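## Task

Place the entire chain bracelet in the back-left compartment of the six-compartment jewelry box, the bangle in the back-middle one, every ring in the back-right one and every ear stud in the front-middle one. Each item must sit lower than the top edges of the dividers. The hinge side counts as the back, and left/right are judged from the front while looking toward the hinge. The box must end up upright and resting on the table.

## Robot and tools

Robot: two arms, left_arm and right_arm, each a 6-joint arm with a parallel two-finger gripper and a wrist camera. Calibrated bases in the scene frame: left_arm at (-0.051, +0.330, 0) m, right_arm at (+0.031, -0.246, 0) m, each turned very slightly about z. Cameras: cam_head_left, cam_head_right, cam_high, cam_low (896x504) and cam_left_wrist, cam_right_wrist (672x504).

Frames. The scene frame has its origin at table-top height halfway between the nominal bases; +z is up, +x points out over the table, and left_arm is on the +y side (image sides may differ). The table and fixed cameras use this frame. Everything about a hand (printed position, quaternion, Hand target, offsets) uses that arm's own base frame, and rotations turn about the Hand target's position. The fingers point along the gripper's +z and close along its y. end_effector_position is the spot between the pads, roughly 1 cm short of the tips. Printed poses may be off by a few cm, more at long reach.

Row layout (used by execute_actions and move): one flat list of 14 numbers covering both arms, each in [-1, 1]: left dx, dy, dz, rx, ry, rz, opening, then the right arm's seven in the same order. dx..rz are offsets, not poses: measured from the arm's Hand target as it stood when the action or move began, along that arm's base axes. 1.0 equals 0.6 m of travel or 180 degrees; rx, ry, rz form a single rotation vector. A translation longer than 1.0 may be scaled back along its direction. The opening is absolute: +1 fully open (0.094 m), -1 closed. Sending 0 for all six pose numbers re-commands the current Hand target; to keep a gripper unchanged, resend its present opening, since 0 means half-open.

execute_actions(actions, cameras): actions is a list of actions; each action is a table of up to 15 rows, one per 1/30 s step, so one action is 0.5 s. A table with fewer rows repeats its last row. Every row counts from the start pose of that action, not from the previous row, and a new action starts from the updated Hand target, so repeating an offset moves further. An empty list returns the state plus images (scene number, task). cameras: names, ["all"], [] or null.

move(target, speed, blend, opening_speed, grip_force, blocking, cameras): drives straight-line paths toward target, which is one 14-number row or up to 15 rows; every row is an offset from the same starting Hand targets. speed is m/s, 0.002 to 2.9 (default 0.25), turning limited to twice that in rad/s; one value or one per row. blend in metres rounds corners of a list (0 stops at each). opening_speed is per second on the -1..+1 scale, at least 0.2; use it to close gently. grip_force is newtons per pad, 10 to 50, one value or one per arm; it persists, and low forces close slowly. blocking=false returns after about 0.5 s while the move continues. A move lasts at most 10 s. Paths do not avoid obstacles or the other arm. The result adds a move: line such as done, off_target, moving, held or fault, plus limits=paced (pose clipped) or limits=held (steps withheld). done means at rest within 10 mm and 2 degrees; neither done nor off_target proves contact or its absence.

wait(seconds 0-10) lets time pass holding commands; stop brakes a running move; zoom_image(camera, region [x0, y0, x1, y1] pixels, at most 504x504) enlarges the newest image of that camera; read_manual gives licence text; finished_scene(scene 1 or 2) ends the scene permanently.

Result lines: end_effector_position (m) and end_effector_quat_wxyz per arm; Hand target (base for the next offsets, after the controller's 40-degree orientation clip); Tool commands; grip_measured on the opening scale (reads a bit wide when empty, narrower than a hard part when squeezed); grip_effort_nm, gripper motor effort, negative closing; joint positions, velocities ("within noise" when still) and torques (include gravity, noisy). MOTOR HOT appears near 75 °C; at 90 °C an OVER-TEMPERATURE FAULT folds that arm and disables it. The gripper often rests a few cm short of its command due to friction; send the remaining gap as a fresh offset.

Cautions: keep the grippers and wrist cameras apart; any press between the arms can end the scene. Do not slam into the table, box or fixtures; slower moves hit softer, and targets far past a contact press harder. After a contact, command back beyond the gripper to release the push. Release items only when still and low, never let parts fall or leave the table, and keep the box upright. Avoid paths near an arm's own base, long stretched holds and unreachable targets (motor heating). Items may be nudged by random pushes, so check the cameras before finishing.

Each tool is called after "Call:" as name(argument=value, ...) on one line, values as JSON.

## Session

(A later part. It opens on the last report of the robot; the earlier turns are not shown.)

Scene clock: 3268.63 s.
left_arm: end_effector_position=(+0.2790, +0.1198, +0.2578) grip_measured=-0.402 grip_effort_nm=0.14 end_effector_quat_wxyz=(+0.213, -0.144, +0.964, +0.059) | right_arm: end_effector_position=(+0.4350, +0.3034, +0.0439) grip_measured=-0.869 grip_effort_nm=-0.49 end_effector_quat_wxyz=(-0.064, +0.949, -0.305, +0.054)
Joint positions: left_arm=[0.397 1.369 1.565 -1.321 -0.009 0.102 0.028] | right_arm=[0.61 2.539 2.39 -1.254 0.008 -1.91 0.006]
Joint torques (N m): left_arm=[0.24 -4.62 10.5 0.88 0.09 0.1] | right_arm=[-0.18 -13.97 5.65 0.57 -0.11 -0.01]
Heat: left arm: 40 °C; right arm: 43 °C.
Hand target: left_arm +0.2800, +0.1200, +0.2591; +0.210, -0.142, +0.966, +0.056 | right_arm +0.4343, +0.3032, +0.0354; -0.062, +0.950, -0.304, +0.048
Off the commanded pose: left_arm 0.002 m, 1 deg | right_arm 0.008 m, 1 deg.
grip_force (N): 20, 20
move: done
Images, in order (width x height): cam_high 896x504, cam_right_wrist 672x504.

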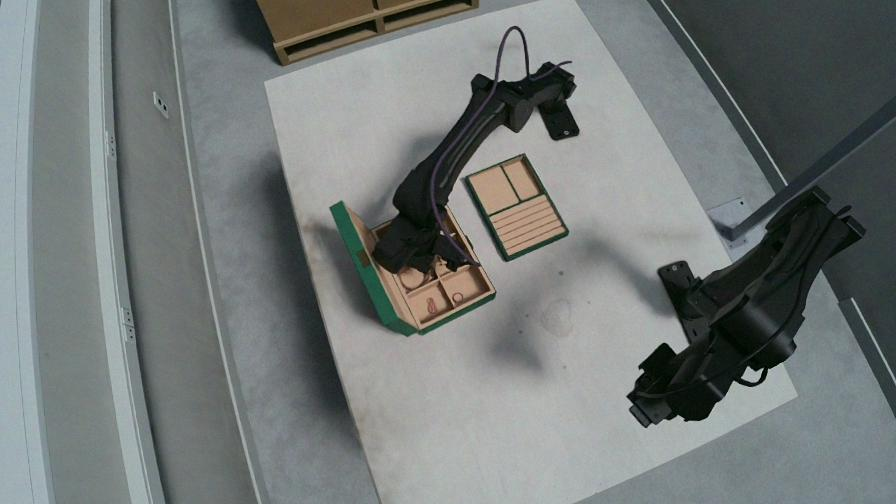

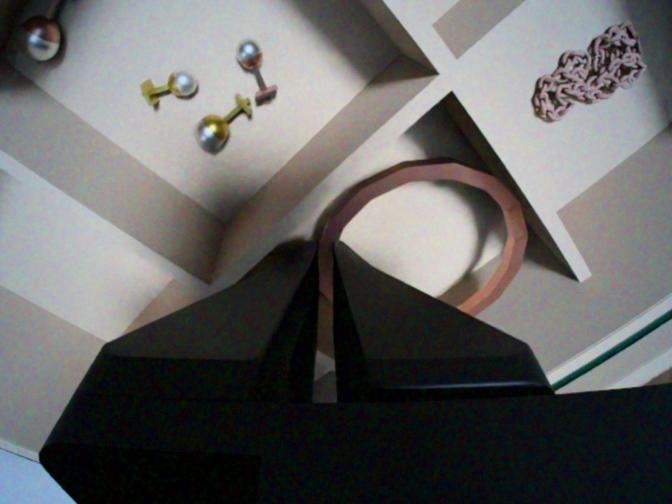

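Call:
move(target=[[0,0,0,0,0,0,-0.4, -0.0022,-0.0068,0.045,0,0,0,-0.97],[0,0,0,0,0,0,-0.4, -0.0022,-0.0068,-0.01,0,0,0,-0.97]], speed=0.06, cameras=["cam_right_wrist", "cam_high"])

Call:
zoom_image(camera="cam_right_wrist", region=[180, 30, 620, 360])

Call:
zoom_image(camera="cam_high", region=[380, 220, 480, 300])

Scene clock: 3370.63 s.
left_arm: end_effector_position=(+0.2790, +0.1198, +0.2578) grip_measured=-0.402 grip_effort_nm=0.14 end_effector_quat_wxyz=(+0.213, -0.144, +0.964, +0.059) | right_arm: end_effector_position=(+0.4345, +0.3032, +0.0339) grip_measured=-0.872 grip_effort_nm=-0.49 end_effector_quat_wxyz=(-0.063, +0.949, -0.304, +0.053)
Joint positions: left_arm=[0.397 1.369 1.565 -1.321 -0.009 0.102 0.028] | right_arm=[0.61 2.535 2.342 -1.213 0.007 -1.913 0.006]
Joint torques (N m): left_arm=[0.29 -4.64 10.47 0.86 0.1 0.12] | right_arm=[-0.62 -15.61 3.81 0.6 -0.11 -0.03]
Heat: left arm: 40 °C; right arm: 48 °C.
Hand target: left_arm +0.2800, +0.1200, +0.2591; +0.210, -0.142, +0.966, +0.056 | right_arm +0.4330, +0.2991, +0.0293; -0.062, +0.950, -0.304, +0.047
Off the commanded pose: left_arm 0.002 m, 1 deg | right_arm 0.006 m, 1 deg.
grip_force (N): 20, 20
move: done
Images, in order (width x height): cam_high 896x504, cam_right_wrist 672x504.

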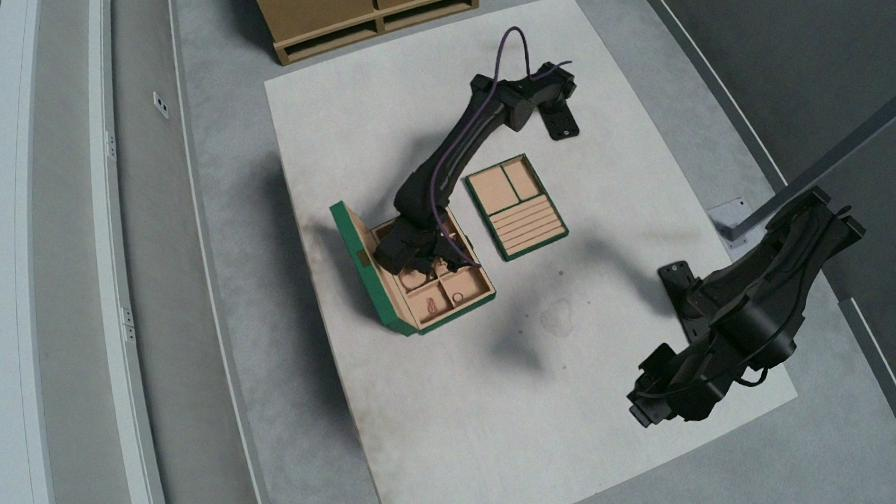

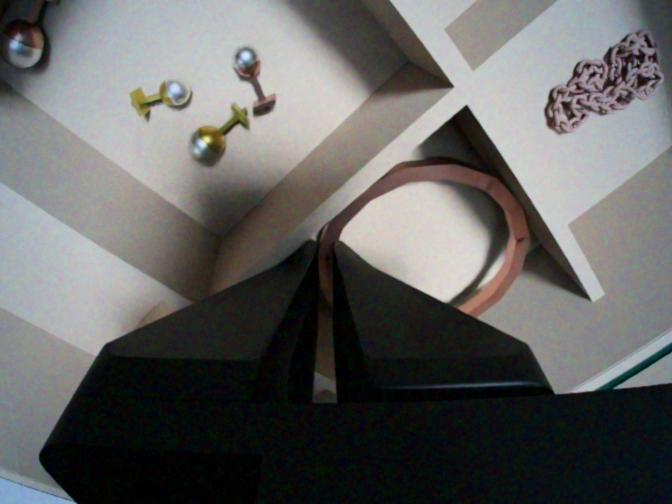

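Scaled by 1.145 from the camera's 672x504 image, which has a finer 960x720 frame.

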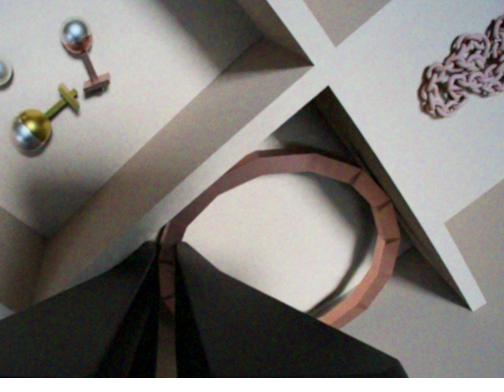

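Scaled by 5.040 from the camera's 896x504 image, which has a finer 1280x720 frame.

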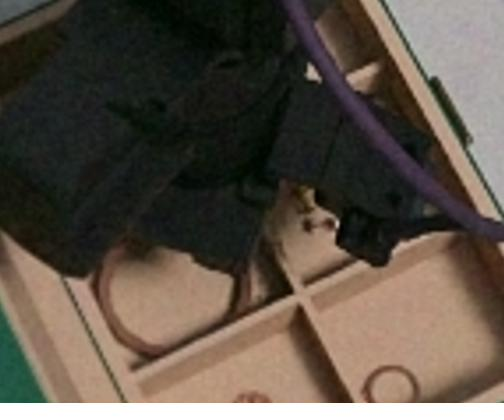

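Call:
move(target=[0,0,0,0,0,0,-0.4, 0,0,0,0,0,0,-0.78], opening_speed=0.3, cameras=["cam_right_wrist"])

Call:
zoom_image(camera="cam_right_wrist", region=[180, 30, 620, 360])

Scene clock: 3391.57 s.
left_arm: end_effector_position=(+0.2790, +0.1198, +0.2578) grip_measured=-0.402 grip_effort_nm=0.14 end_effector_quat_wxyz=(+0.213, -0.144, +0.964, +0.059) | right_arm: end_effector_position=(+0.4356, +0.3041, +0.0341) grip_measured=-0.782 grip_effort_nm=0.10 end_effector_quat_wxyz=(-0.066, +0.949, -0.303, +0.054)
Joint positions: left_arm=[0.397 1.369 1.565 -1.321 -0.009 0.102 0.028] | right_arm=[0.61 2.535 2.342 -1.207 0.006 -1.914 0.01]
Joint torques (N m): left_arm=[0.25 -4.66 10.5 0.86 0.07 0.11] | right_arm=[-0.61 -15.66 3.77 0.55 -0.11 -0.03]
Heat: left arm: 40 °C; right arm: 48 °C.
Hand target: left_arm +0.2800, +0.1200, +0.2591; +0.210, -0.142, +0.966, +0.056 | right_arm +0.4329, +0.2991, +0.0292; -0.062, +0.950, -0.303, +0.047
Off the commanded pose: left_arm 0.002 m, 1 deg | right_arm 0.007 m, 1 deg.
grip_force (N): 20, 20
move: done
Images, in order (width x height): cam_right_wrist 672x504.

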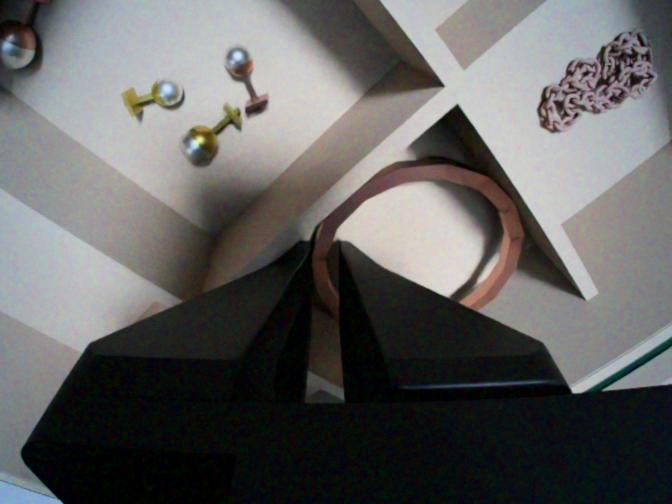

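Scaled by 1.145 from the camera's 672x504 image, which has a finer 960x720 frame.

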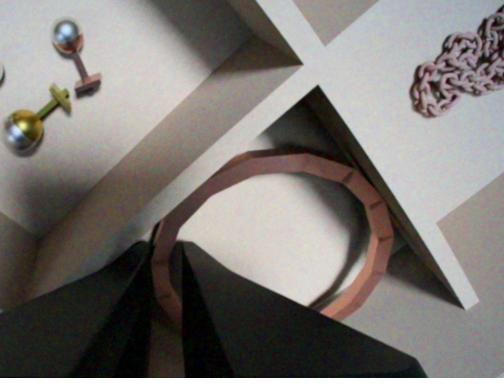

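Call:
move(target=[0,0,0,0,0,0,-0.4, 0.0033,0.0067,0.068,0.00956,-0.01365,0,-0.78], speed=0.06, cameras=["cam_right_wrist"])

Scene clock: 3401.20 s.
left_arm: end_effector_position=(+0.2790, +0.1198, +0.2578) grip_measured=-0.402 grip_effort_nm=0.14 end_effector_quat_wxyz=(+0.213, -0.144, +0.964, +0.059) | right_arm: end_effector_position=(+0.4356, +0.3042, +0.0362) grip_measured=-0.782 grip_effort_nm=0.10 end_effector_quat_wxyz=(-0.067, +0.949, -0.303, +0.055)
Joint positions: left_arm=[0.397 1.369 1.565 -1.321 -0.009 0.102 0.028] | right_arm=[0.61 2.531 2.342 -1.208 0.006 -1.914 0.01]
Joint torques (N m): left_arm=[0.34 -4.66 10.35 0.87 0.06 0.07] | right_arm=[-0.25 -19.79 9.37 0.01 -0.11 0]
Heat: left arm: 40 °C; right arm: 48 °C.
Hand target: left_arm +0.2800, +0.1200, +0.2591; +0.210, -0.142, +0.966, +0.056 | right_arm +0.4349, +0.3031, +0.0701; -0.083, +0.947, -0.303, +0.063
Off the commanded pose: left_arm 0.002 m, 1 deg | right_arm 0.034 m, 2 deg.
grip_force (N): 20, 20
move: off_target (right_arm)
Images, in order (width x height): cam_right_wrist 672x504.

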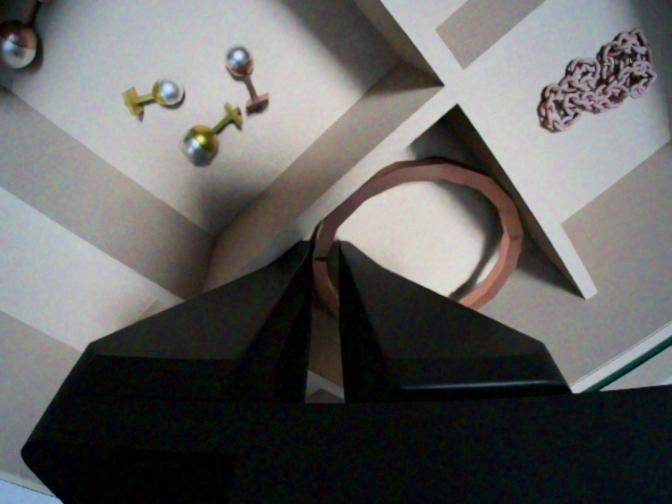

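Call:
move(target=[0,0,0,0,0,0,-0.4, 0.0,0.0,0.05,0.0127,-0.0182,0,-0.78], speed=0.08, cameras=["cam_right_wrist"])

Scene clock: 3406.57 s.
left_arm: end_effector_position=(+0.2790, +0.1198, +0.2578) grip_measured=-0.402 grip_effort_nm=0.14 end_effector_quat_wxyz=(+0.213, -0.144, +0.964, +0.059) | right_arm: end_effector_position=(+0.4381, +0.3058, +0.0807) grip_measured=-0.782 grip_effort_nm=0.08 end_effector_quat_wxyz=(-0.099, +0.945, -0.302, +0.079)
Joint positions: left_arm=[0.397 1.369 1.565 -1.321 -0.009 0.102 0.028] | right_arm=[0.61 2.439 2.334 -1.212 0.006 -1.914 0.01]
Joint torques (N m): left_arm=[0.38 -4.75 10.48 0.88 0.08 0.11] | right_arm=[-0.27 -18.91 5.39 0.51 -0.11 0.01]
Heat: left arm: 40 °C; right arm: 47 °C.
Hand target: left_arm +0.2800, +0.1200, +0.2591; +0.210, -0.142, +0.966, +0.056 | right_arm +0.4349, +0.3031, +0.1001; -0.110, +0.943, -0.301, +0.084
Off the commanded pose: left_arm 0.002 m, 1 deg | right_arm 0.020 m, 1 deg.
grip_force (N): 20, 20
move: off_target (right_arm)
Images, in order (width x height): cam_right_wrist 672x504.

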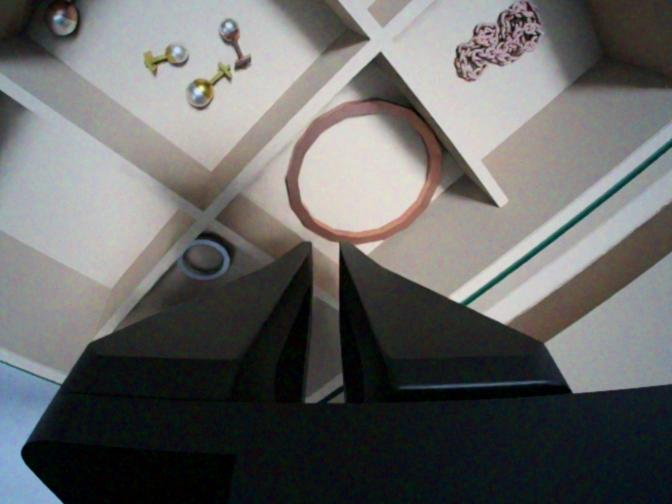

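Call:
move(target=[0,0,0,0,0,0,-0.4, -0.02,-0.01,0.05,0.0159,-0.0228,0,-0.6], speed=0.15, cameras=["cam_right_wrist", "cam_low", "cam_high"])

Call:
zoom_image(camera="cam_right_wrist", region=[180, 0, 560, 300])

Call:
zoom_image(camera="cam_high", region=[350, 190, 510, 340])

Scene clock: 3419.37 s.
left_arm: end_effector_position=(+0.2790, +0.1198, +0.2578) grip_measured=-0.402 grip_effort_nm=0.14 end_effector_quat_wxyz=(+0.213, -0.144, +0.964, +0.059) | right_arm: end_effector_position=(+0.4242, +0.2961, +0.1142) grip_measured=-0.602 grip_effort_nm=0.08 end_effector_quat_wxyz=(-0.128, +0.940, -0.301, +0.102)
Joint positions: left_arm=[0.397 1.369 1.565 -1.321 -0.009 0.102 0.028] | right_arm=[0.61 2.25 2.118 -1.111 0.006 -1.914 0.019]
Joint torques (N m): left_arm=[0.32 -4.62 10.51 0.86 0.09 0.08] | right_arm=[0.05 -16.94 5.74 0.83 -0.1 0.04]
Heat: left arm: 40 °C; right arm: 52 °C.
Hand target: left_arm +0.2800, +0.1200, +0.2591; +0.210, -0.142, +0.966, +0.056 | right_arm +0.4228, +0.2971, +0.1301; -0.145, +0.937, -0.299, +0.110
Off the commanded pose: left_arm 0.002 m, 1 deg | right_arm 0.016 m, 2 deg.
grip_force (N): 20, 20
move: off_target (right_arm)
Images, in order (width x height): cam_high 896x504, cam_low 896x504, cam_right_wrist 672x504.

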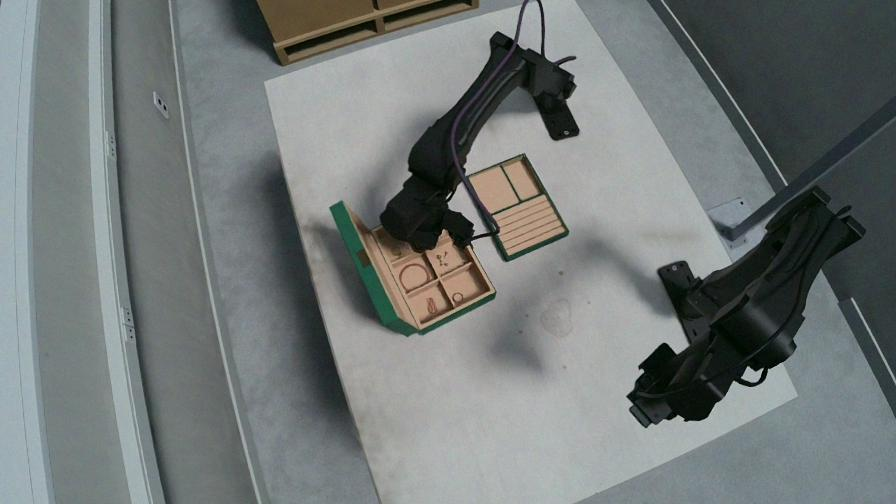

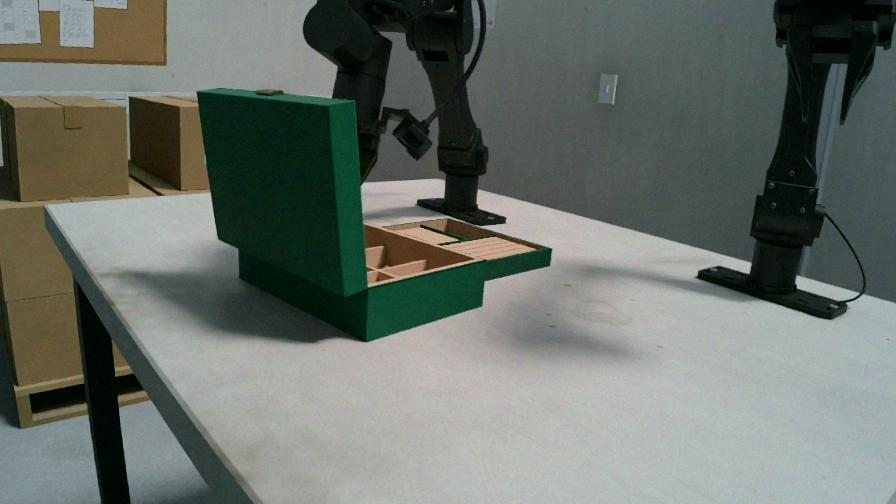

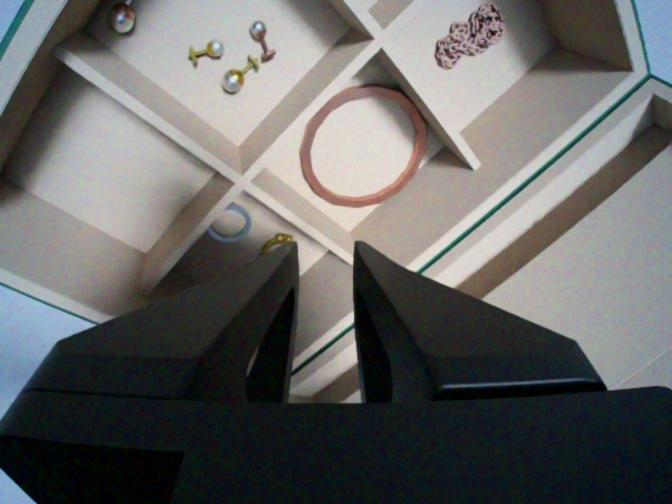

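Scaled by 1.326 from the camera's 672x504 image, which has a finer 960x720 frame.

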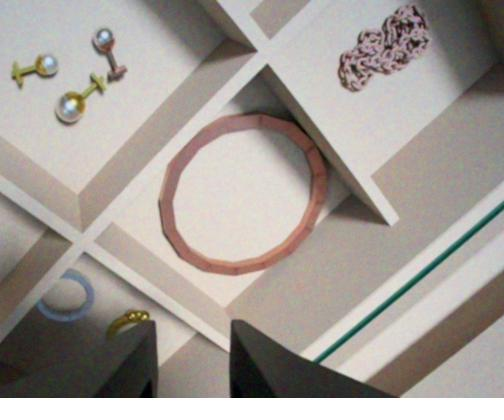

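Scaled by 3.150 from the camera's 896x504 image, which has a finer 1280x720 frame.

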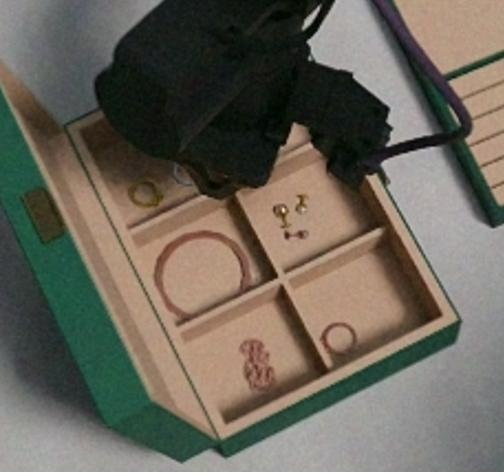

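Call:
move(target=[0,0,0,0,0,0,-0.4, -0.163,0.1465,-0.0252,0.21189,0.09141,-0.70533,-0.2], speed=0.4, cameras=["cam_right_wrist", "cam_high"])

Scene clock: 3498.30 s.
left_arm: end_effector_position=(+0.2790, +0.1198, +0.2578) grip_measured=-0.402 grip_effort_nm=0.14 end_effector_quat_wxyz=(+0.213, -0.144, +0.964, +0.059) | right_arm: end_effector_position=(+0.3229, +0.3825, +0.1188) grip_measured=-0.202 grip_effort_nm=0.08 end_effector_quat_wxyz=(+0.171, -0.085, +0.981, +0.024)
Joint positions: left_arm=[0.397 1.369 1.565 -1.321 -0.009 0.102 0.028] | right_arm=[0.949 2.242 2.125 -1.188 0.227 0.746 0.037]
Joint torques (N m): left_arm=[0.32 -4.72 10.47 0.87 0.09 0.11] | right_arm=[0.43 -10.39 10.44 0.44 0.31 0.11]
Heat: left arm: 41 °C; right arm: 47 °C.
Hand target: left_arm +0.2800, +0.1200, +0.2591; +0.210, -0.142, +0.966, +0.056 | right_arm +0.3251, +0.3851, +0.1151; +0.173, -0.082, +0.981, +0.015
Off the commanded pose: left_arm 0.002 m, 1 deg | right_arm 0.005 m, 1 deg.
grip_force (N): 20, 20
move: done
Images, in order (width x height): cam_high 896x504, cam_right_wrist 672x504.

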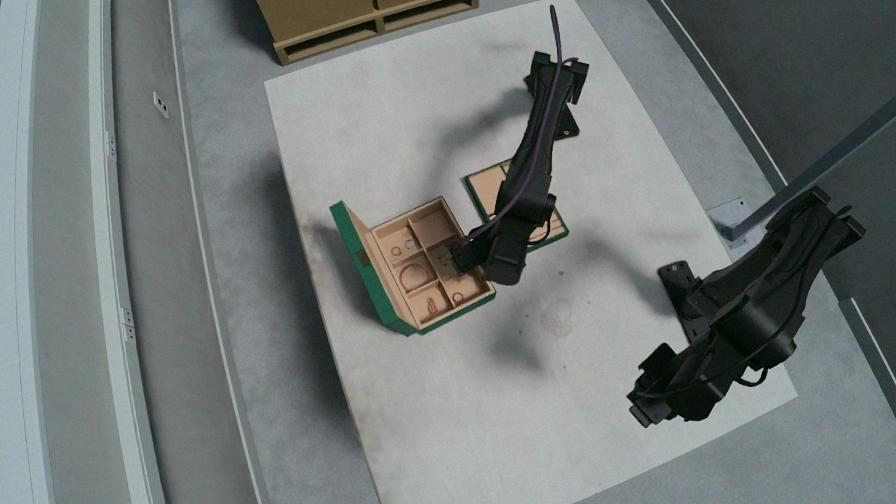

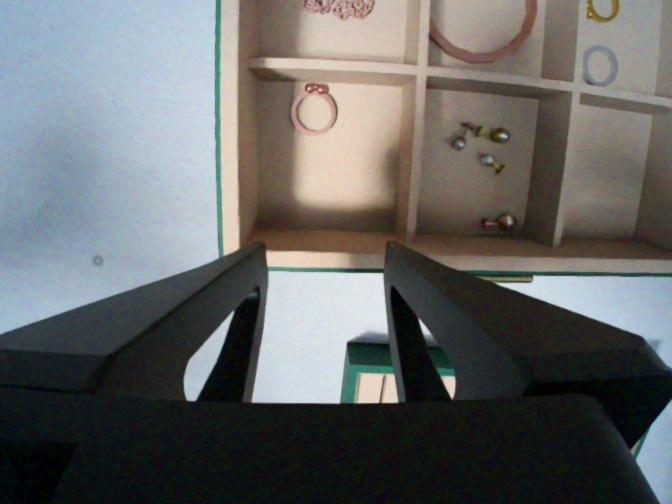

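Call:
zoom_image(camera="cam_right_wrist", region=[230, 40, 450, 260])

Call:
zoom_image(camera="cam_right_wrist", region=[270, 60, 370, 150])

Scaled by 2.291 from the camera's 672x504 image, which has a finer 960x720 frame.

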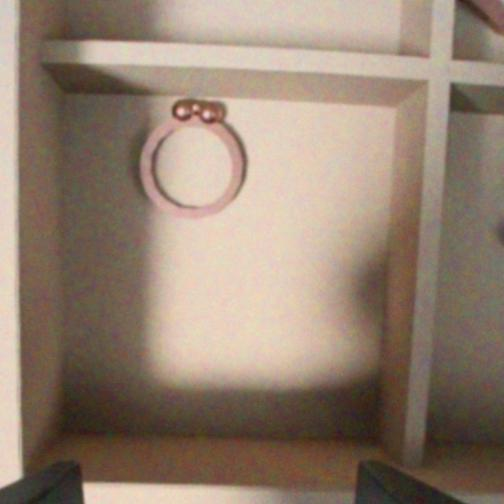

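Scaled by 5.040 from the camera's 672x504 image, which has a finer 960x720 frame.

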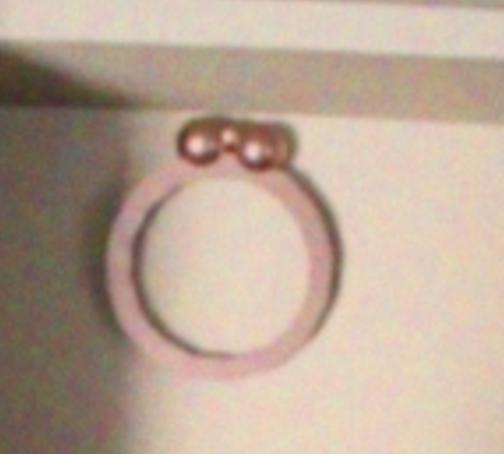

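Call:
zoom_image(camera="cam_right_wrist", region=[235, 40, 305, 110])

Call:
zoom_image(camera="cam_right_wrist", region=[380, 40, 450, 110])

Call:
zoom_image(camera="cam_right_wrist", region=[370, 190, 440, 260])

Call:
zoom_image(camera="cam_right_wrist", region=[530, 60, 600, 130])

Scaled by 7.200 from the camera's 672x504 image, which has a finer 960x720 frame.

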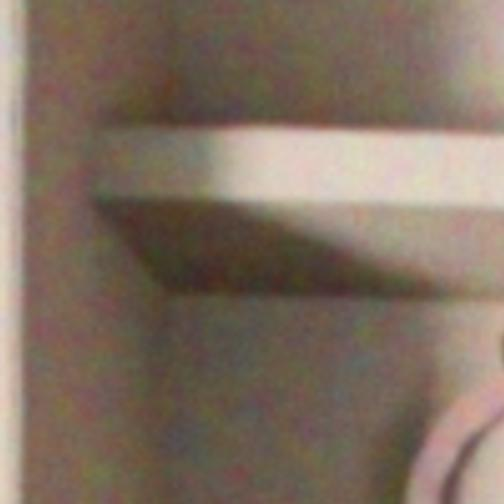

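Scaled by 7.200 from the camera's 672x504 image, which has a finer 960x720 frame.

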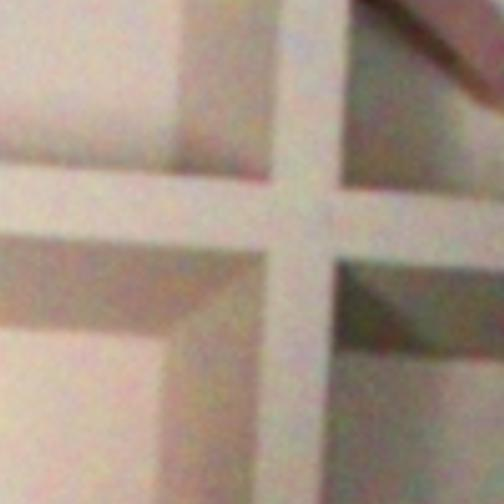

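Scaled by 7.200 from the camera's 672x504 image, which has a finer 960x720 frame.

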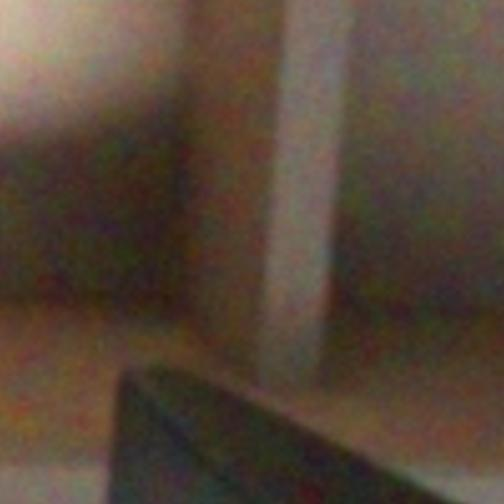

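Scaled by 7.200 from the camera's 672x504 image, which has a finer 960x720 frame.

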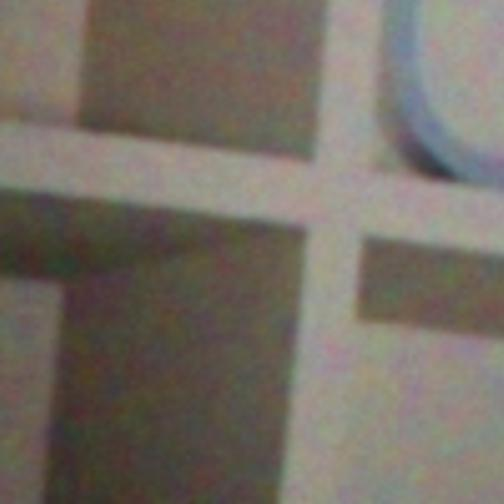

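Call:
move(target=[0,0,0,0,0,0,-0.4, 0.0782,0.0165,-0.0585,0.0296,0.005,0,-0.3], speed=0.15, cameras=["cam_right_wrist"])

Scene clock: 3632.67 s.
left_arm: end_effector_position=(+0.2790, +0.1198, +0.2578) grip_measured=-0.402 grip_effort_nm=0.14 end_effector_quat_wxyz=(+0.213, -0.144, +0.964, +0.059) | right_arm: end_effector_position=(+0.3656, +0.3858, +0.0808) grip_measured=-0.298 grip_effort_nm=-0.11 end_effector_quat_wxyz=(+0.160, -0.070, +0.983, +0.053)
Joint positions: left_arm=[0.397 1.369 1.565 -1.321 -0.009 0.102 0.028] | right_arm=[0.861 2.344 2.145 -1.067 0.15 0.695 0.033]
Joint torques (N m): left_arm=[0.38 -4.71 10.51 0.87 0.08 0.11] | right_arm=[0.21 -11.59 10.51 0.82 0.08 -0.05]
Heat: left arm: 41 °C; right arm: 44 °C.
Hand target: left_arm +0.2800, +0.1200, +0.2591; +0.210, -0.142, +0.966, +0.056 | right_arm +0.3719, +0.3950, +0.0799; +0.168, -0.074, +0.981, +0.061
Off the commanded pose: left_arm 0.002 m, 1 deg | right_arm 0.011 m, 1 deg.
grip_force (N): 20, 20
move: off_target (right_arm)
Images, in order (width x height): cam_right_wrist 672x504.

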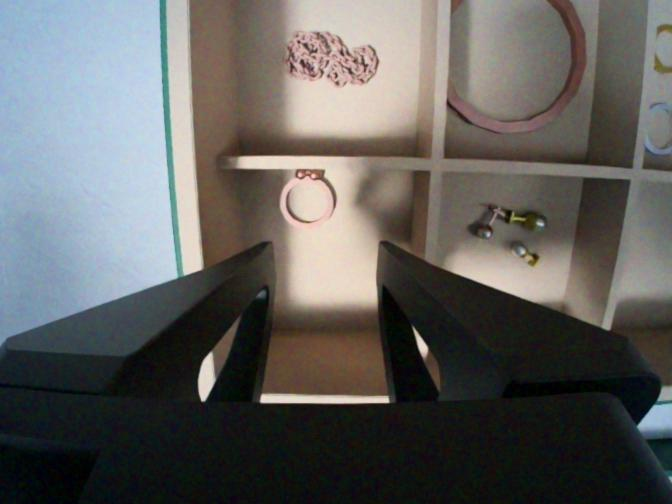

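Call:
move(target=[0,0,0,0,0,0,-0.4, 0.0102,0.0083,-0.05,0,0,0,-0.3], speed=0.1, cameras=["cam_right_wrist"])

Scene clock: 3671.50 s.
left_arm: end_effector_position=(+0.2790, +0.1198, +0.2578) grip_measured=-0.402 grip_effort_nm=0.14 end_effector_quat_wxyz=(+0.213, -0.144, +0.964, +0.059) | right_arm: end_effector_position=(+0.3770, +0.3996, +0.0668) grip_measured=-0.298 grip_effort_nm=-0.11 end_effector_quat_wxyz=(+0.174, -0.070, +0.980, +0.069)
Joint positions: left_arm=[0.397 1.369 1.565 -1.321 -0.009 0.102 0.028] | right_arm=[0.861 2.384 2.145 -0.984 0.148 0.692 0.033]
Joint torques (N m): left_arm=[0.38 -4.62 10.45 0.86 0.08 0.11] | right_arm=[0.01 -11.7 6.49 0.93 0.08 -0.05]
Heat: left arm: 41 °C; right arm: 43 °C.
Hand target: left_arm +0.2800, +0.1200, +0.2591; +0.210, -0.142, +0.966, +0.056 | right_arm +0.3780, +0.4000, +0.0499; +0.169, -0.074, +0.981, +0.061
Off the commanded pose: left_arm 0.002 m, 1 deg | right_arm 0.017 m, 1 deg.
grip_force (N): 20, 20
move: off_target (right_arm)
Images, in order (width x height): cam_right_wrist 672x504.

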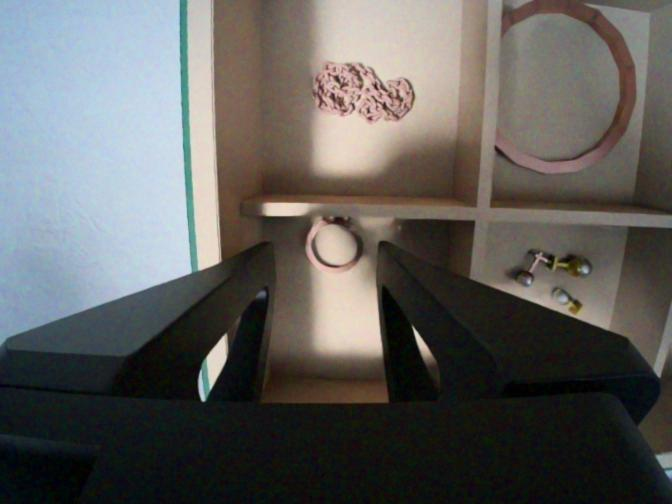

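Call:
move(target=[0,0,0,0,0,0,-0.4, -0.0058,-0.0053,-0.0217,0,0,0,-0.3], speed=0.08, cameras=["cam_right_wrist"])

Scene clock: 3686.37 s.
left_arm: end_effector_position=(+0.2790, +0.1198, +0.2578) grip_measured=-0.402 grip_effort_nm=0.14 end_effector_quat_wxyz=(+0.213, -0.144, +0.964, +0.059) | right_arm: end_effector_position=(+0.3746, +0.3969, +0.0463) grip_measured=-0.298 grip_effort_nm=-0.11 end_effector_quat_wxyz=(+0.170, -0.071, +0.981, +0.065)
Joint positions: left_arm=[0.397 1.369 1.565 -1.321 -0.009 0.102 0.028] | right_arm=[0.861 2.384 2.068 -0.919 0.148 0.692 0.033]
Joint torques (N m): left_arm=[0.34 -4.62 10.48 0.88 0.07 0.1] | right_arm=[0.08 -13.18 5.96 0.89 0.09 -0.03]
Heat: left arm: 41 °C; right arm: 42 °C.
Hand target: left_arm +0.2800, +0.1200, +0.2591; +0.210, -0.142, +0.966, +0.056 | right_arm +0.3745, +0.3968, +0.0369; +0.168, -0.074, +0.981, +0.061
Off the commanded pose: left_arm 0.002 m, 1 deg | right_arm 0.009 m, 1 deg.
grip_force (N): 20, 20
move: done
Images, in order (width x height): cam_right_wrist 672x504.

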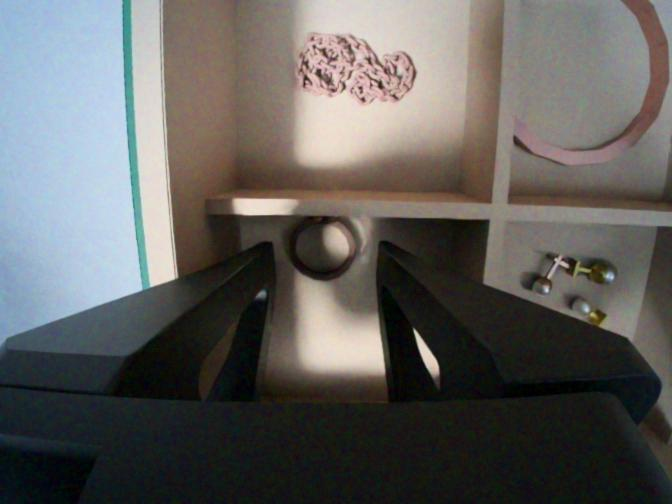

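Call:
move(target=[0,0,0,0,0,0,-0.4, 0,0,-0.02,0,0,0,-0.3], speed=0.05, cameras=["cam_right_wrist"])

Scene clock: 3692.60 s.
left_arm: end_effector_position=(+0.2790, +0.1198, +0.2578) grip_measured=-0.402 grip_effort_nm=0.14 end_effector_quat_wxyz=(+0.213, -0.144, +0.964, +0.059) | right_arm: end_effector_position=(+0.3753, +0.3976, +0.0381) grip_measured=-0.298 grip_effort_nm=-0.11 end_effector_quat_wxyz=(+0.173, -0.070, +0.980, +0.068)
Joint positions: left_arm=[0.397 1.369 1.565 -1.321 -0.009 0.102 0.028] | right_arm=[0.861 2.384 2.033 -0.876 0.148 0.692 0.033]
Joint torques (N m): left_arm=[0.32 -4.68 10.45 0.87 0.08 0.1] | right_arm=[0.09 -12.6 5.89 0.92 0.09 -0.03]
Heat: left arm: 41 °C; right arm: 42 °C.
Hand target: left_arm +0.2800, +0.1200, +0.2591; +0.210, -0.142, +0.966, +0.056 | right_arm +0.3746, +0.3969, +0.0249; +0.169, -0.074, +0.981, +0.061
Off the commanded pose: left_arm 0.002 m, 1 deg | right_arm 0.013 m, 1 deg.
grip_force (N): 20, 20
move: off_target (right_arm)
Images, in order (width x height): cam_right_wrist 672x504.

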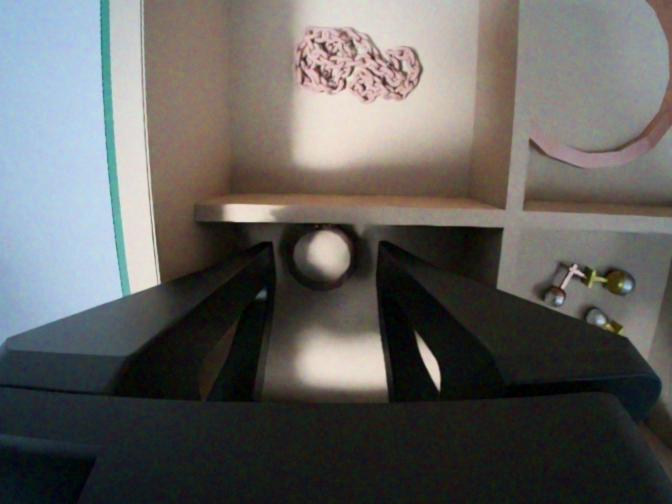

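Call:
move(target=[0,0,0,0,0,0,-0.4, -0.0015,-0.0015,-0.0133,0,0,0,-0.3], speed=0.05, cameras=["cam_right_wrist"])

Scene clock: 3696.70 s.
left_arm: end_effector_position=(+0.2790, +0.1198, +0.2578) grip_measured=-0.402 grip_effort_nm=0.14 end_effector_quat_wxyz=(+0.213, -0.144, +0.964, +0.059) | right_arm: end_effector_position=(+0.3744, +0.3966, +0.0323) grip_measured=-0.298 grip_effort_nm=-0.11 end_effector_quat_wxyz=(+0.172, -0.070, +0.980, +0.067)
Joint positions: left_arm=[0.397 1.369 1.565 -1.321 -0.009 0.102 0.028] | right_arm=[0.861 2.384 2.011 -0.857 0.148 0.692 0.033]
Joint torques (N m): left_arm=[0.28 -4.6 10.44 0.89 0.09 0.1] | right_arm=[0.1 -12.59 4.96 1.05 0.09 -0.02]
Heat: left arm: 41 °C; right arm: 42 °C.
Hand target: left_arm +0.2800, +0.1200, +0.2591; +0.210, -0.142, +0.966, +0.056 | right_arm +0.3736, +0.3959, +0.0168; +0.168, -0.074, +0.981, +0.061
Off the commanded pose: left_arm 0.002 m, 1 deg | right_arm 0.015 m, 1 deg.
grip_force (N): 20, 20
move: off_target (right_arm)
Images, in order (width x height): cam_right_wrist 672x504.

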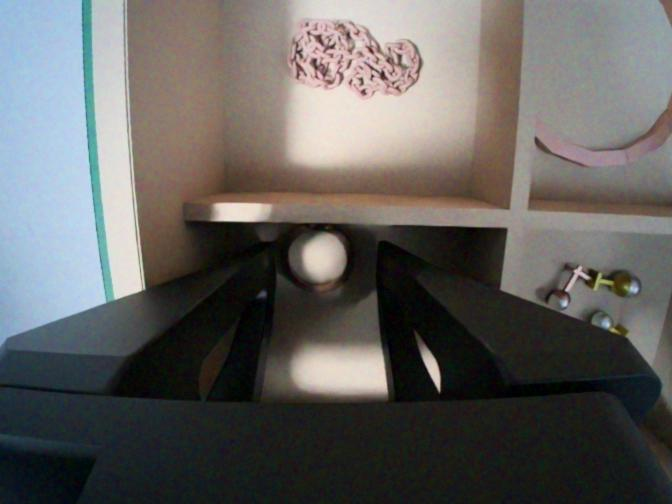

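Call:
move(target=[0,0,0,0,0,0,-0.4, 0,0,-0.01,0,0,0,-0.3], speed=0.05, cameras=["cam_right_wrist"])

Call:
zoom_image(camera="cam_right_wrist", region=[230, 190, 430, 330])

Scene clock: 3702.73 s.
left_arm: end_effector_position=(+0.2790, +0.1198, +0.2578) grip_measured=-0.402 grip_effort_nm=0.14 end_effector_quat_wxyz=(+0.213, -0.144, +0.964, +0.059) | right_arm: end_effector_position=(+0.3748, +0.3960, +0.0309) grip_measured=-0.299 grip_effort_nm=-0.09 end_effector_quat_wxyz=(+0.173, -0.070, +0.980, +0.065)
Joint positions: left_arm=[0.397 1.369 1.565 -1.321 -0.009 0.102 0.028] | right_arm=[0.861 2.384 2.005 -0.85 0.152 0.692 0.033]
Joint torques (N m): left_arm=[0.34 -4.7 10.5 0.87 0.09 0.08] | right_arm=[0.1 -12.18 4.04 1.19 0.06 -0.02]
Heat: left arm: 41 °C; right arm: 42 °C.
Hand target: left_arm +0.2800, +0.1200, +0.2591; +0.210, -0.142, +0.966, +0.056 | right_arm +0.3736, +0.3959, +0.0108; +0.168, -0.074, +0.981, +0.061
Off the commanded pose: left_arm 0.002 m, 1 deg | right_arm 0.020 m, 1 deg.
grip_force (N): 20, 20
move: off_target (right_arm)
Images, in order (width x height): cam_right_wrist 672x504.

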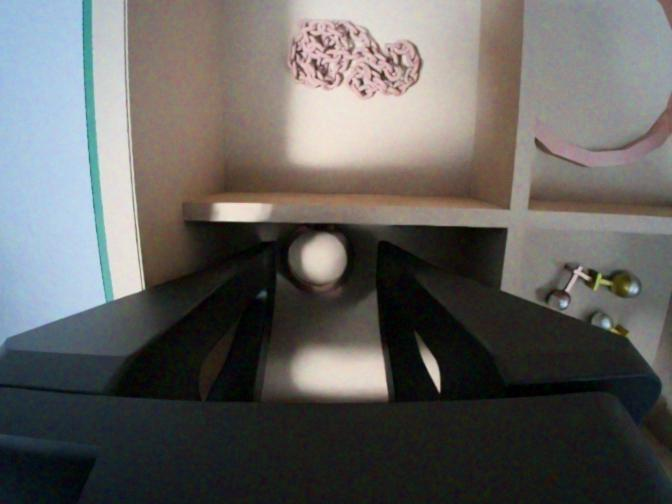

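Scaled by 2.520 from the camera's 672x504 image, which has a finer 960x720 frame.

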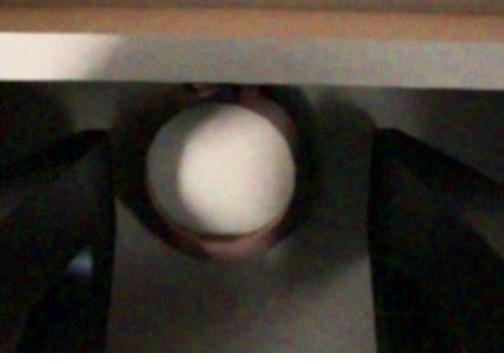

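Call:
move(target=[0,0,0,0,0,0,-0.4, 0,0,0,0,0,0,-0.6], opening_speed=0.3, grip_force=[20, 15], cameras=["cam_right_wrist"])

Call:
zoom_image(camera="cam_right_wrist", region=[230, 190, 430, 330])

Scene clock: 3713.13 s.
left_arm: end_effector_position=(+0.2790, +0.1198, +0.2578) grip_measured=-0.402 grip_effort_nm=0.14 end_effector_quat_wxyz=(+0.213, -0.144, +0.964, +0.059) | right_arm: end_effector_position=(+0.3774, +0.3947, +0.0310) grip_measured=-0.511 grip_effort_nm=-0.36 end_effector_quat_wxyz=(+0.180, -0.069, +0.979, +0.061)
Joint positions: left_arm=[0.397 1.369 1.565 -1.321 -0.009 0.102 0.028] | right_arm=[0.861 2.384 2.002 -0.844 0.168 0.691 0.023]
Joint torques (N m): left_arm=[0.42 -4.64 10.51 0.88 0.1 0.11] | right_arm=[0.1 -12.18 4.3 1.13 -0.12 -0.02]
Heat: left arm: 41 °C; right arm: 42 °C.
Hand target: left_arm +0.2800, +0.1200, +0.2591; +0.210, -0.142, +0.966, +0.056 | right_arm +0.3736, +0.3959, +0.0109; +0.169, -0.074, +0.981, +0.061
Off the commanded pose: left_arm 0.002 m, 1 deg | right_arm 0.021 m, 1 deg.
grip_force (N): 20, 15
move: off_target (right_arm)
Images, in order (width x height): cam_right_wrist 672x504.

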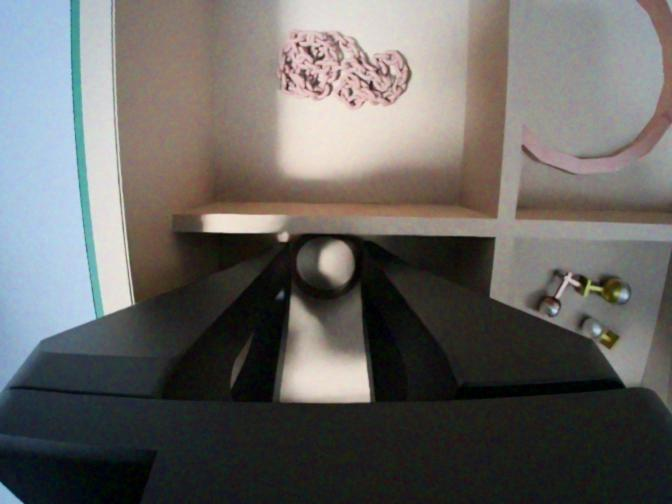

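Scaled by 2.520 from the camera's 672x504 image, which has a finer 960x720 frame.

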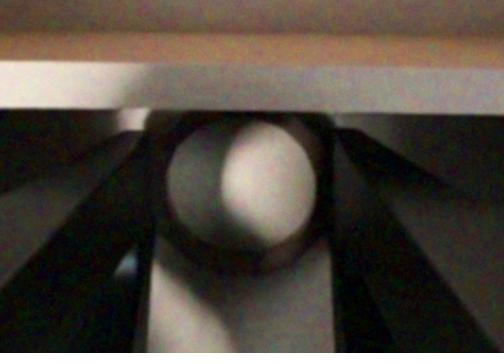

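Call:
move(target=[0,0,0,0,0,0,-0.4, 0.004,-0.001,0.11,0,0,0,-0.6], speed=0.1, cameras=["cam_right_wrist"])

Scene clock: 3721.43 s.
left_arm: end_effector_position=(+0.2790, +0.1198, +0.2578) grip_measured=-0.402 grip_effort_nm=0.14 end_effector_quat_wxyz=(+0.213, -0.144, +0.964, +0.059) | right_arm: end_effector_position=(+0.3719, +0.3939, +0.0687) grip_measured=-0.516 grip_effort_nm=-0.40 end_effector_quat_wxyz=(+0.163, -0.073, +0.982, +0.058)
Joint positions: left_arm=[0.397 1.369 1.565 -1.321 -0.009 0.102 0.028] | right_arm=[0.861 2.384 2.163 -1.034 0.147 0.689 0.023]
Joint torques (N m): left_arm=[0.28 -4.62 10.61 0.88 0.05 0.12] | right_arm=[-0.31 -13.87 10.47 0.52 0.08 -0.03]
Heat: left arm: 41 °C; right arm: 42 °C.
Hand target: left_arm +0.2800, +0.1200, +0.2591; +0.210, -0.142, +0.966, +0.056 | right_arm +0.3760, +0.3954, +0.0769; +0.168, -0.074, +0.981, +0.061
Off the commanded pose: left_arm 0.002 m, 1 deg | right_arm 0.009 m, 1 deg.
grip_force (N): 20, 15
move: done
Images, in order (width x height): cam_right_wrist 672x504.

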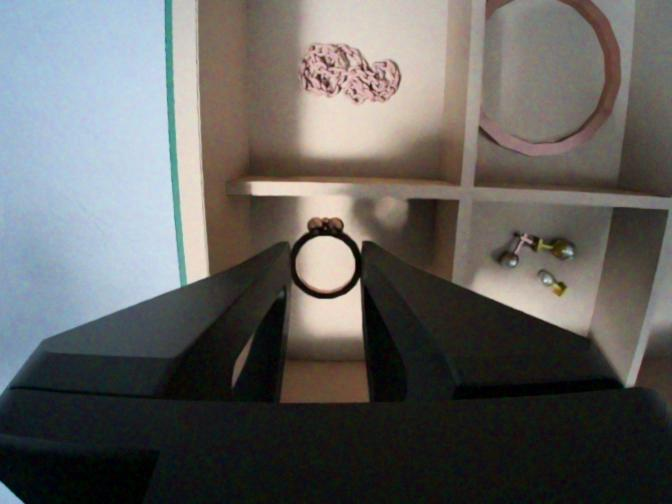

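Call:
move(target=[0,0,0,0,0,0,-0.4, -0.02,-0.02,0.075,0,0,0,-0.6], speed=0.12)

Call:
move(target=[0,0,0,0,0,0,-0.4, -0.0317,-0.0307,0.0,-0.1853,-0.09112,0.57789,-0.6], speed=0.35, cameras=["cam_right_wrist"])

Scene clock: 3772.30 s.
left_arm: end_effector_position=(+0.2790, +0.1198, +0.2578) grip_measured=-0.402 grip_effort_nm=0.14 end_effector_quat_wxyz=(+0.213, -0.144, +0.964, +0.059) | right_arm: end_effector_position=(+0.3603, +0.3804, +0.0839) grip_measured=-0.516 grip_effort_nm=-0.40 end_effector_quat_wxyz=(+0.143, -0.076, +0.986, +0.038)
Joint positions: left_arm=[0.397 1.369 1.565 -1.321 -0.009 0.102 0.028] | right_arm=[0.861 2.367 2.211 -1.157 0.147 0.689 0.023]
Joint torques (N m): left_arm=[0.25 -4.64 10.5 0.85 0.06 0.11] | right_arm=[-0.06 -19.07 10.29 0.41 0.1 -0.01]
Heat: left arm: 41 °C; right arm: 44 °C.
Hand target: left_arm +0.2800, +0.1200, +0.2591; +0.210, -0.142, +0.966, +0.056 | right_arm +0.3640, +0.3833, +0.1220; +0.169, -0.074, +0.981, +0.061
Off the commanded pose: left_arm 0.002 m, 1 deg | right_arm 0.038 m, 4 deg.
grip_force (N): 20, 15
move: off_target (right_arm)

Scene clock: 3775.93 s.
left_arm: end_effector_position=(+0.2790, +0.1198, +0.2578) grip_measured=-0.402 grip_effort_nm=0.14 end_effector_quat_wxyz=(+0.213, -0.144, +0.964, +0.059) | right_arm: end_effector_position=(+0.3426, +0.3659, +0.0983) grip_measured=-0.516 grip_effort_nm=-0.40 end_effector_quat_wxyz=(-0.121, +0.855, -0.497, +0.086)
Joint positions: left_arm=[0.397 1.369 1.565 -1.321 -0.009 0.102 0.028] | right_arm=[0.861 2.231 2.036 -1.103 0.125 -1.244 0.023]
Joint torques (N m): left_arm=[0.35 -4.66 10.45 0.87 0.1 0.12] | right_arm=[-0.77 -18.35 5.7 0.78 -0.08 -0.02]
Heat: left arm: 41 °C; right arm: 45 °C.
Hand target: left_arm +0.2800, +0.1200, +0.2591; +0.210, -0.142, +0.966, +0.056 | right_arm +0.3450, +0.3649, +0.1220; -0.150, +0.850, -0.497, +0.087
Off the commanded pose: left_arm 0.002 m, 1 deg | right_arm 0.024 m, 3 deg.
grip_force (N): 20, 15
move: off_target (right_arm)
Images, in order (width x height): cam_right_wrist 672x504.

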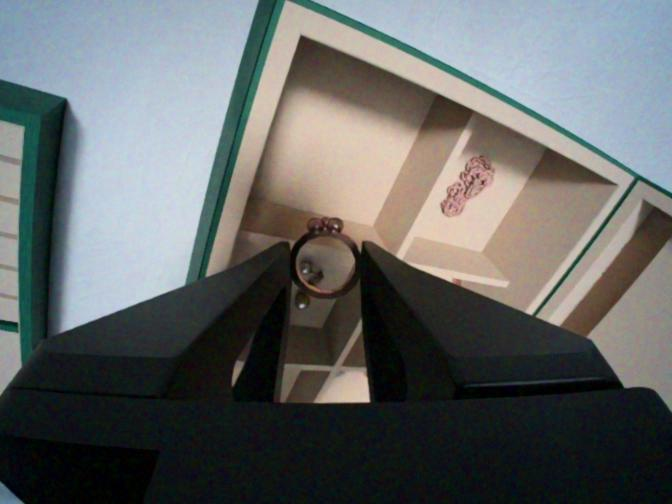

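Call:
move(target=[[0,0,0,0,0,0,-0.4, 0.02,-0.02,0.03,0,0,0,-0.6],[0,0,0,0,0,0,-0.4, 0.2017,-0.1933,0.01,0,0,0,-0.6]], speed=0.18, blend=[0.02, 0], cameras=["cam_right_wrist", "cam_high"])

Scene clock: 3786.03 s.
left_arm: end_effector_position=(+0.2790, +0.1198, +0.2578) grip_measured=-0.402 grip_effort_nm=0.14 end_effector_quat_wxyz=(+0.213, -0.144, +0.964, +0.059) | right_arm: end_effector_position=(+0.4664, +0.2430, +0.1328) grip_measured=-0.516 grip_effort_nm=-0.40 end_effector_quat_wxyz=(-0.153, +0.845, -0.502, +0.097)
Joint positions: left_arm=[0.397 1.369 1.565 -1.321 -0.009 0.102 0.028] | right_arm=[0.48 2.263 2.202 -1.146 0.004 -1.59 0.023]
Joint torques (N m): left_arm=[0.35 -4.68 10.44 0.89 0.07 0.12] | right_arm=[0.46 -10.78 10.56 0.57 -0.19 -0.02]
Heat: left arm: 41 °C; right arm: 49 °C.
Hand target: left_arm +0.2800, +0.1200, +0.2591; +0.210, -0.142, +0.966, +0.056 | right_arm +0.4661, +0.2488, +0.1281; -0.150, +0.850, -0.497, +0.087
Off the commanded pose: left_arm 0.002 m, 1 deg | right_arm 0.008 m, 1 deg.
grip_force (N): 20, 15
move: done; blend cut to 0.0125 m at target 1
Images, in order (width x height): cam_high 896x504, cam_right_wrist 672x504.

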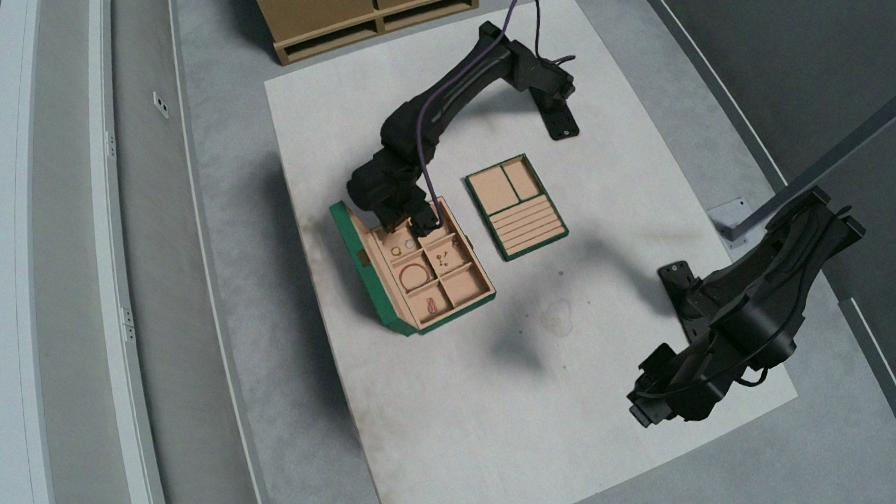

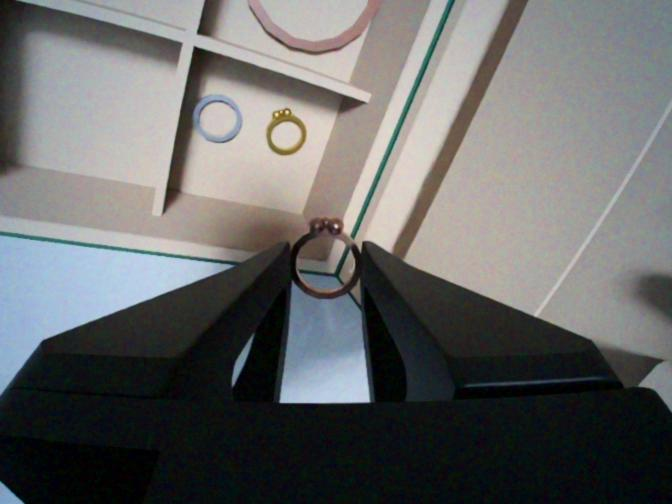

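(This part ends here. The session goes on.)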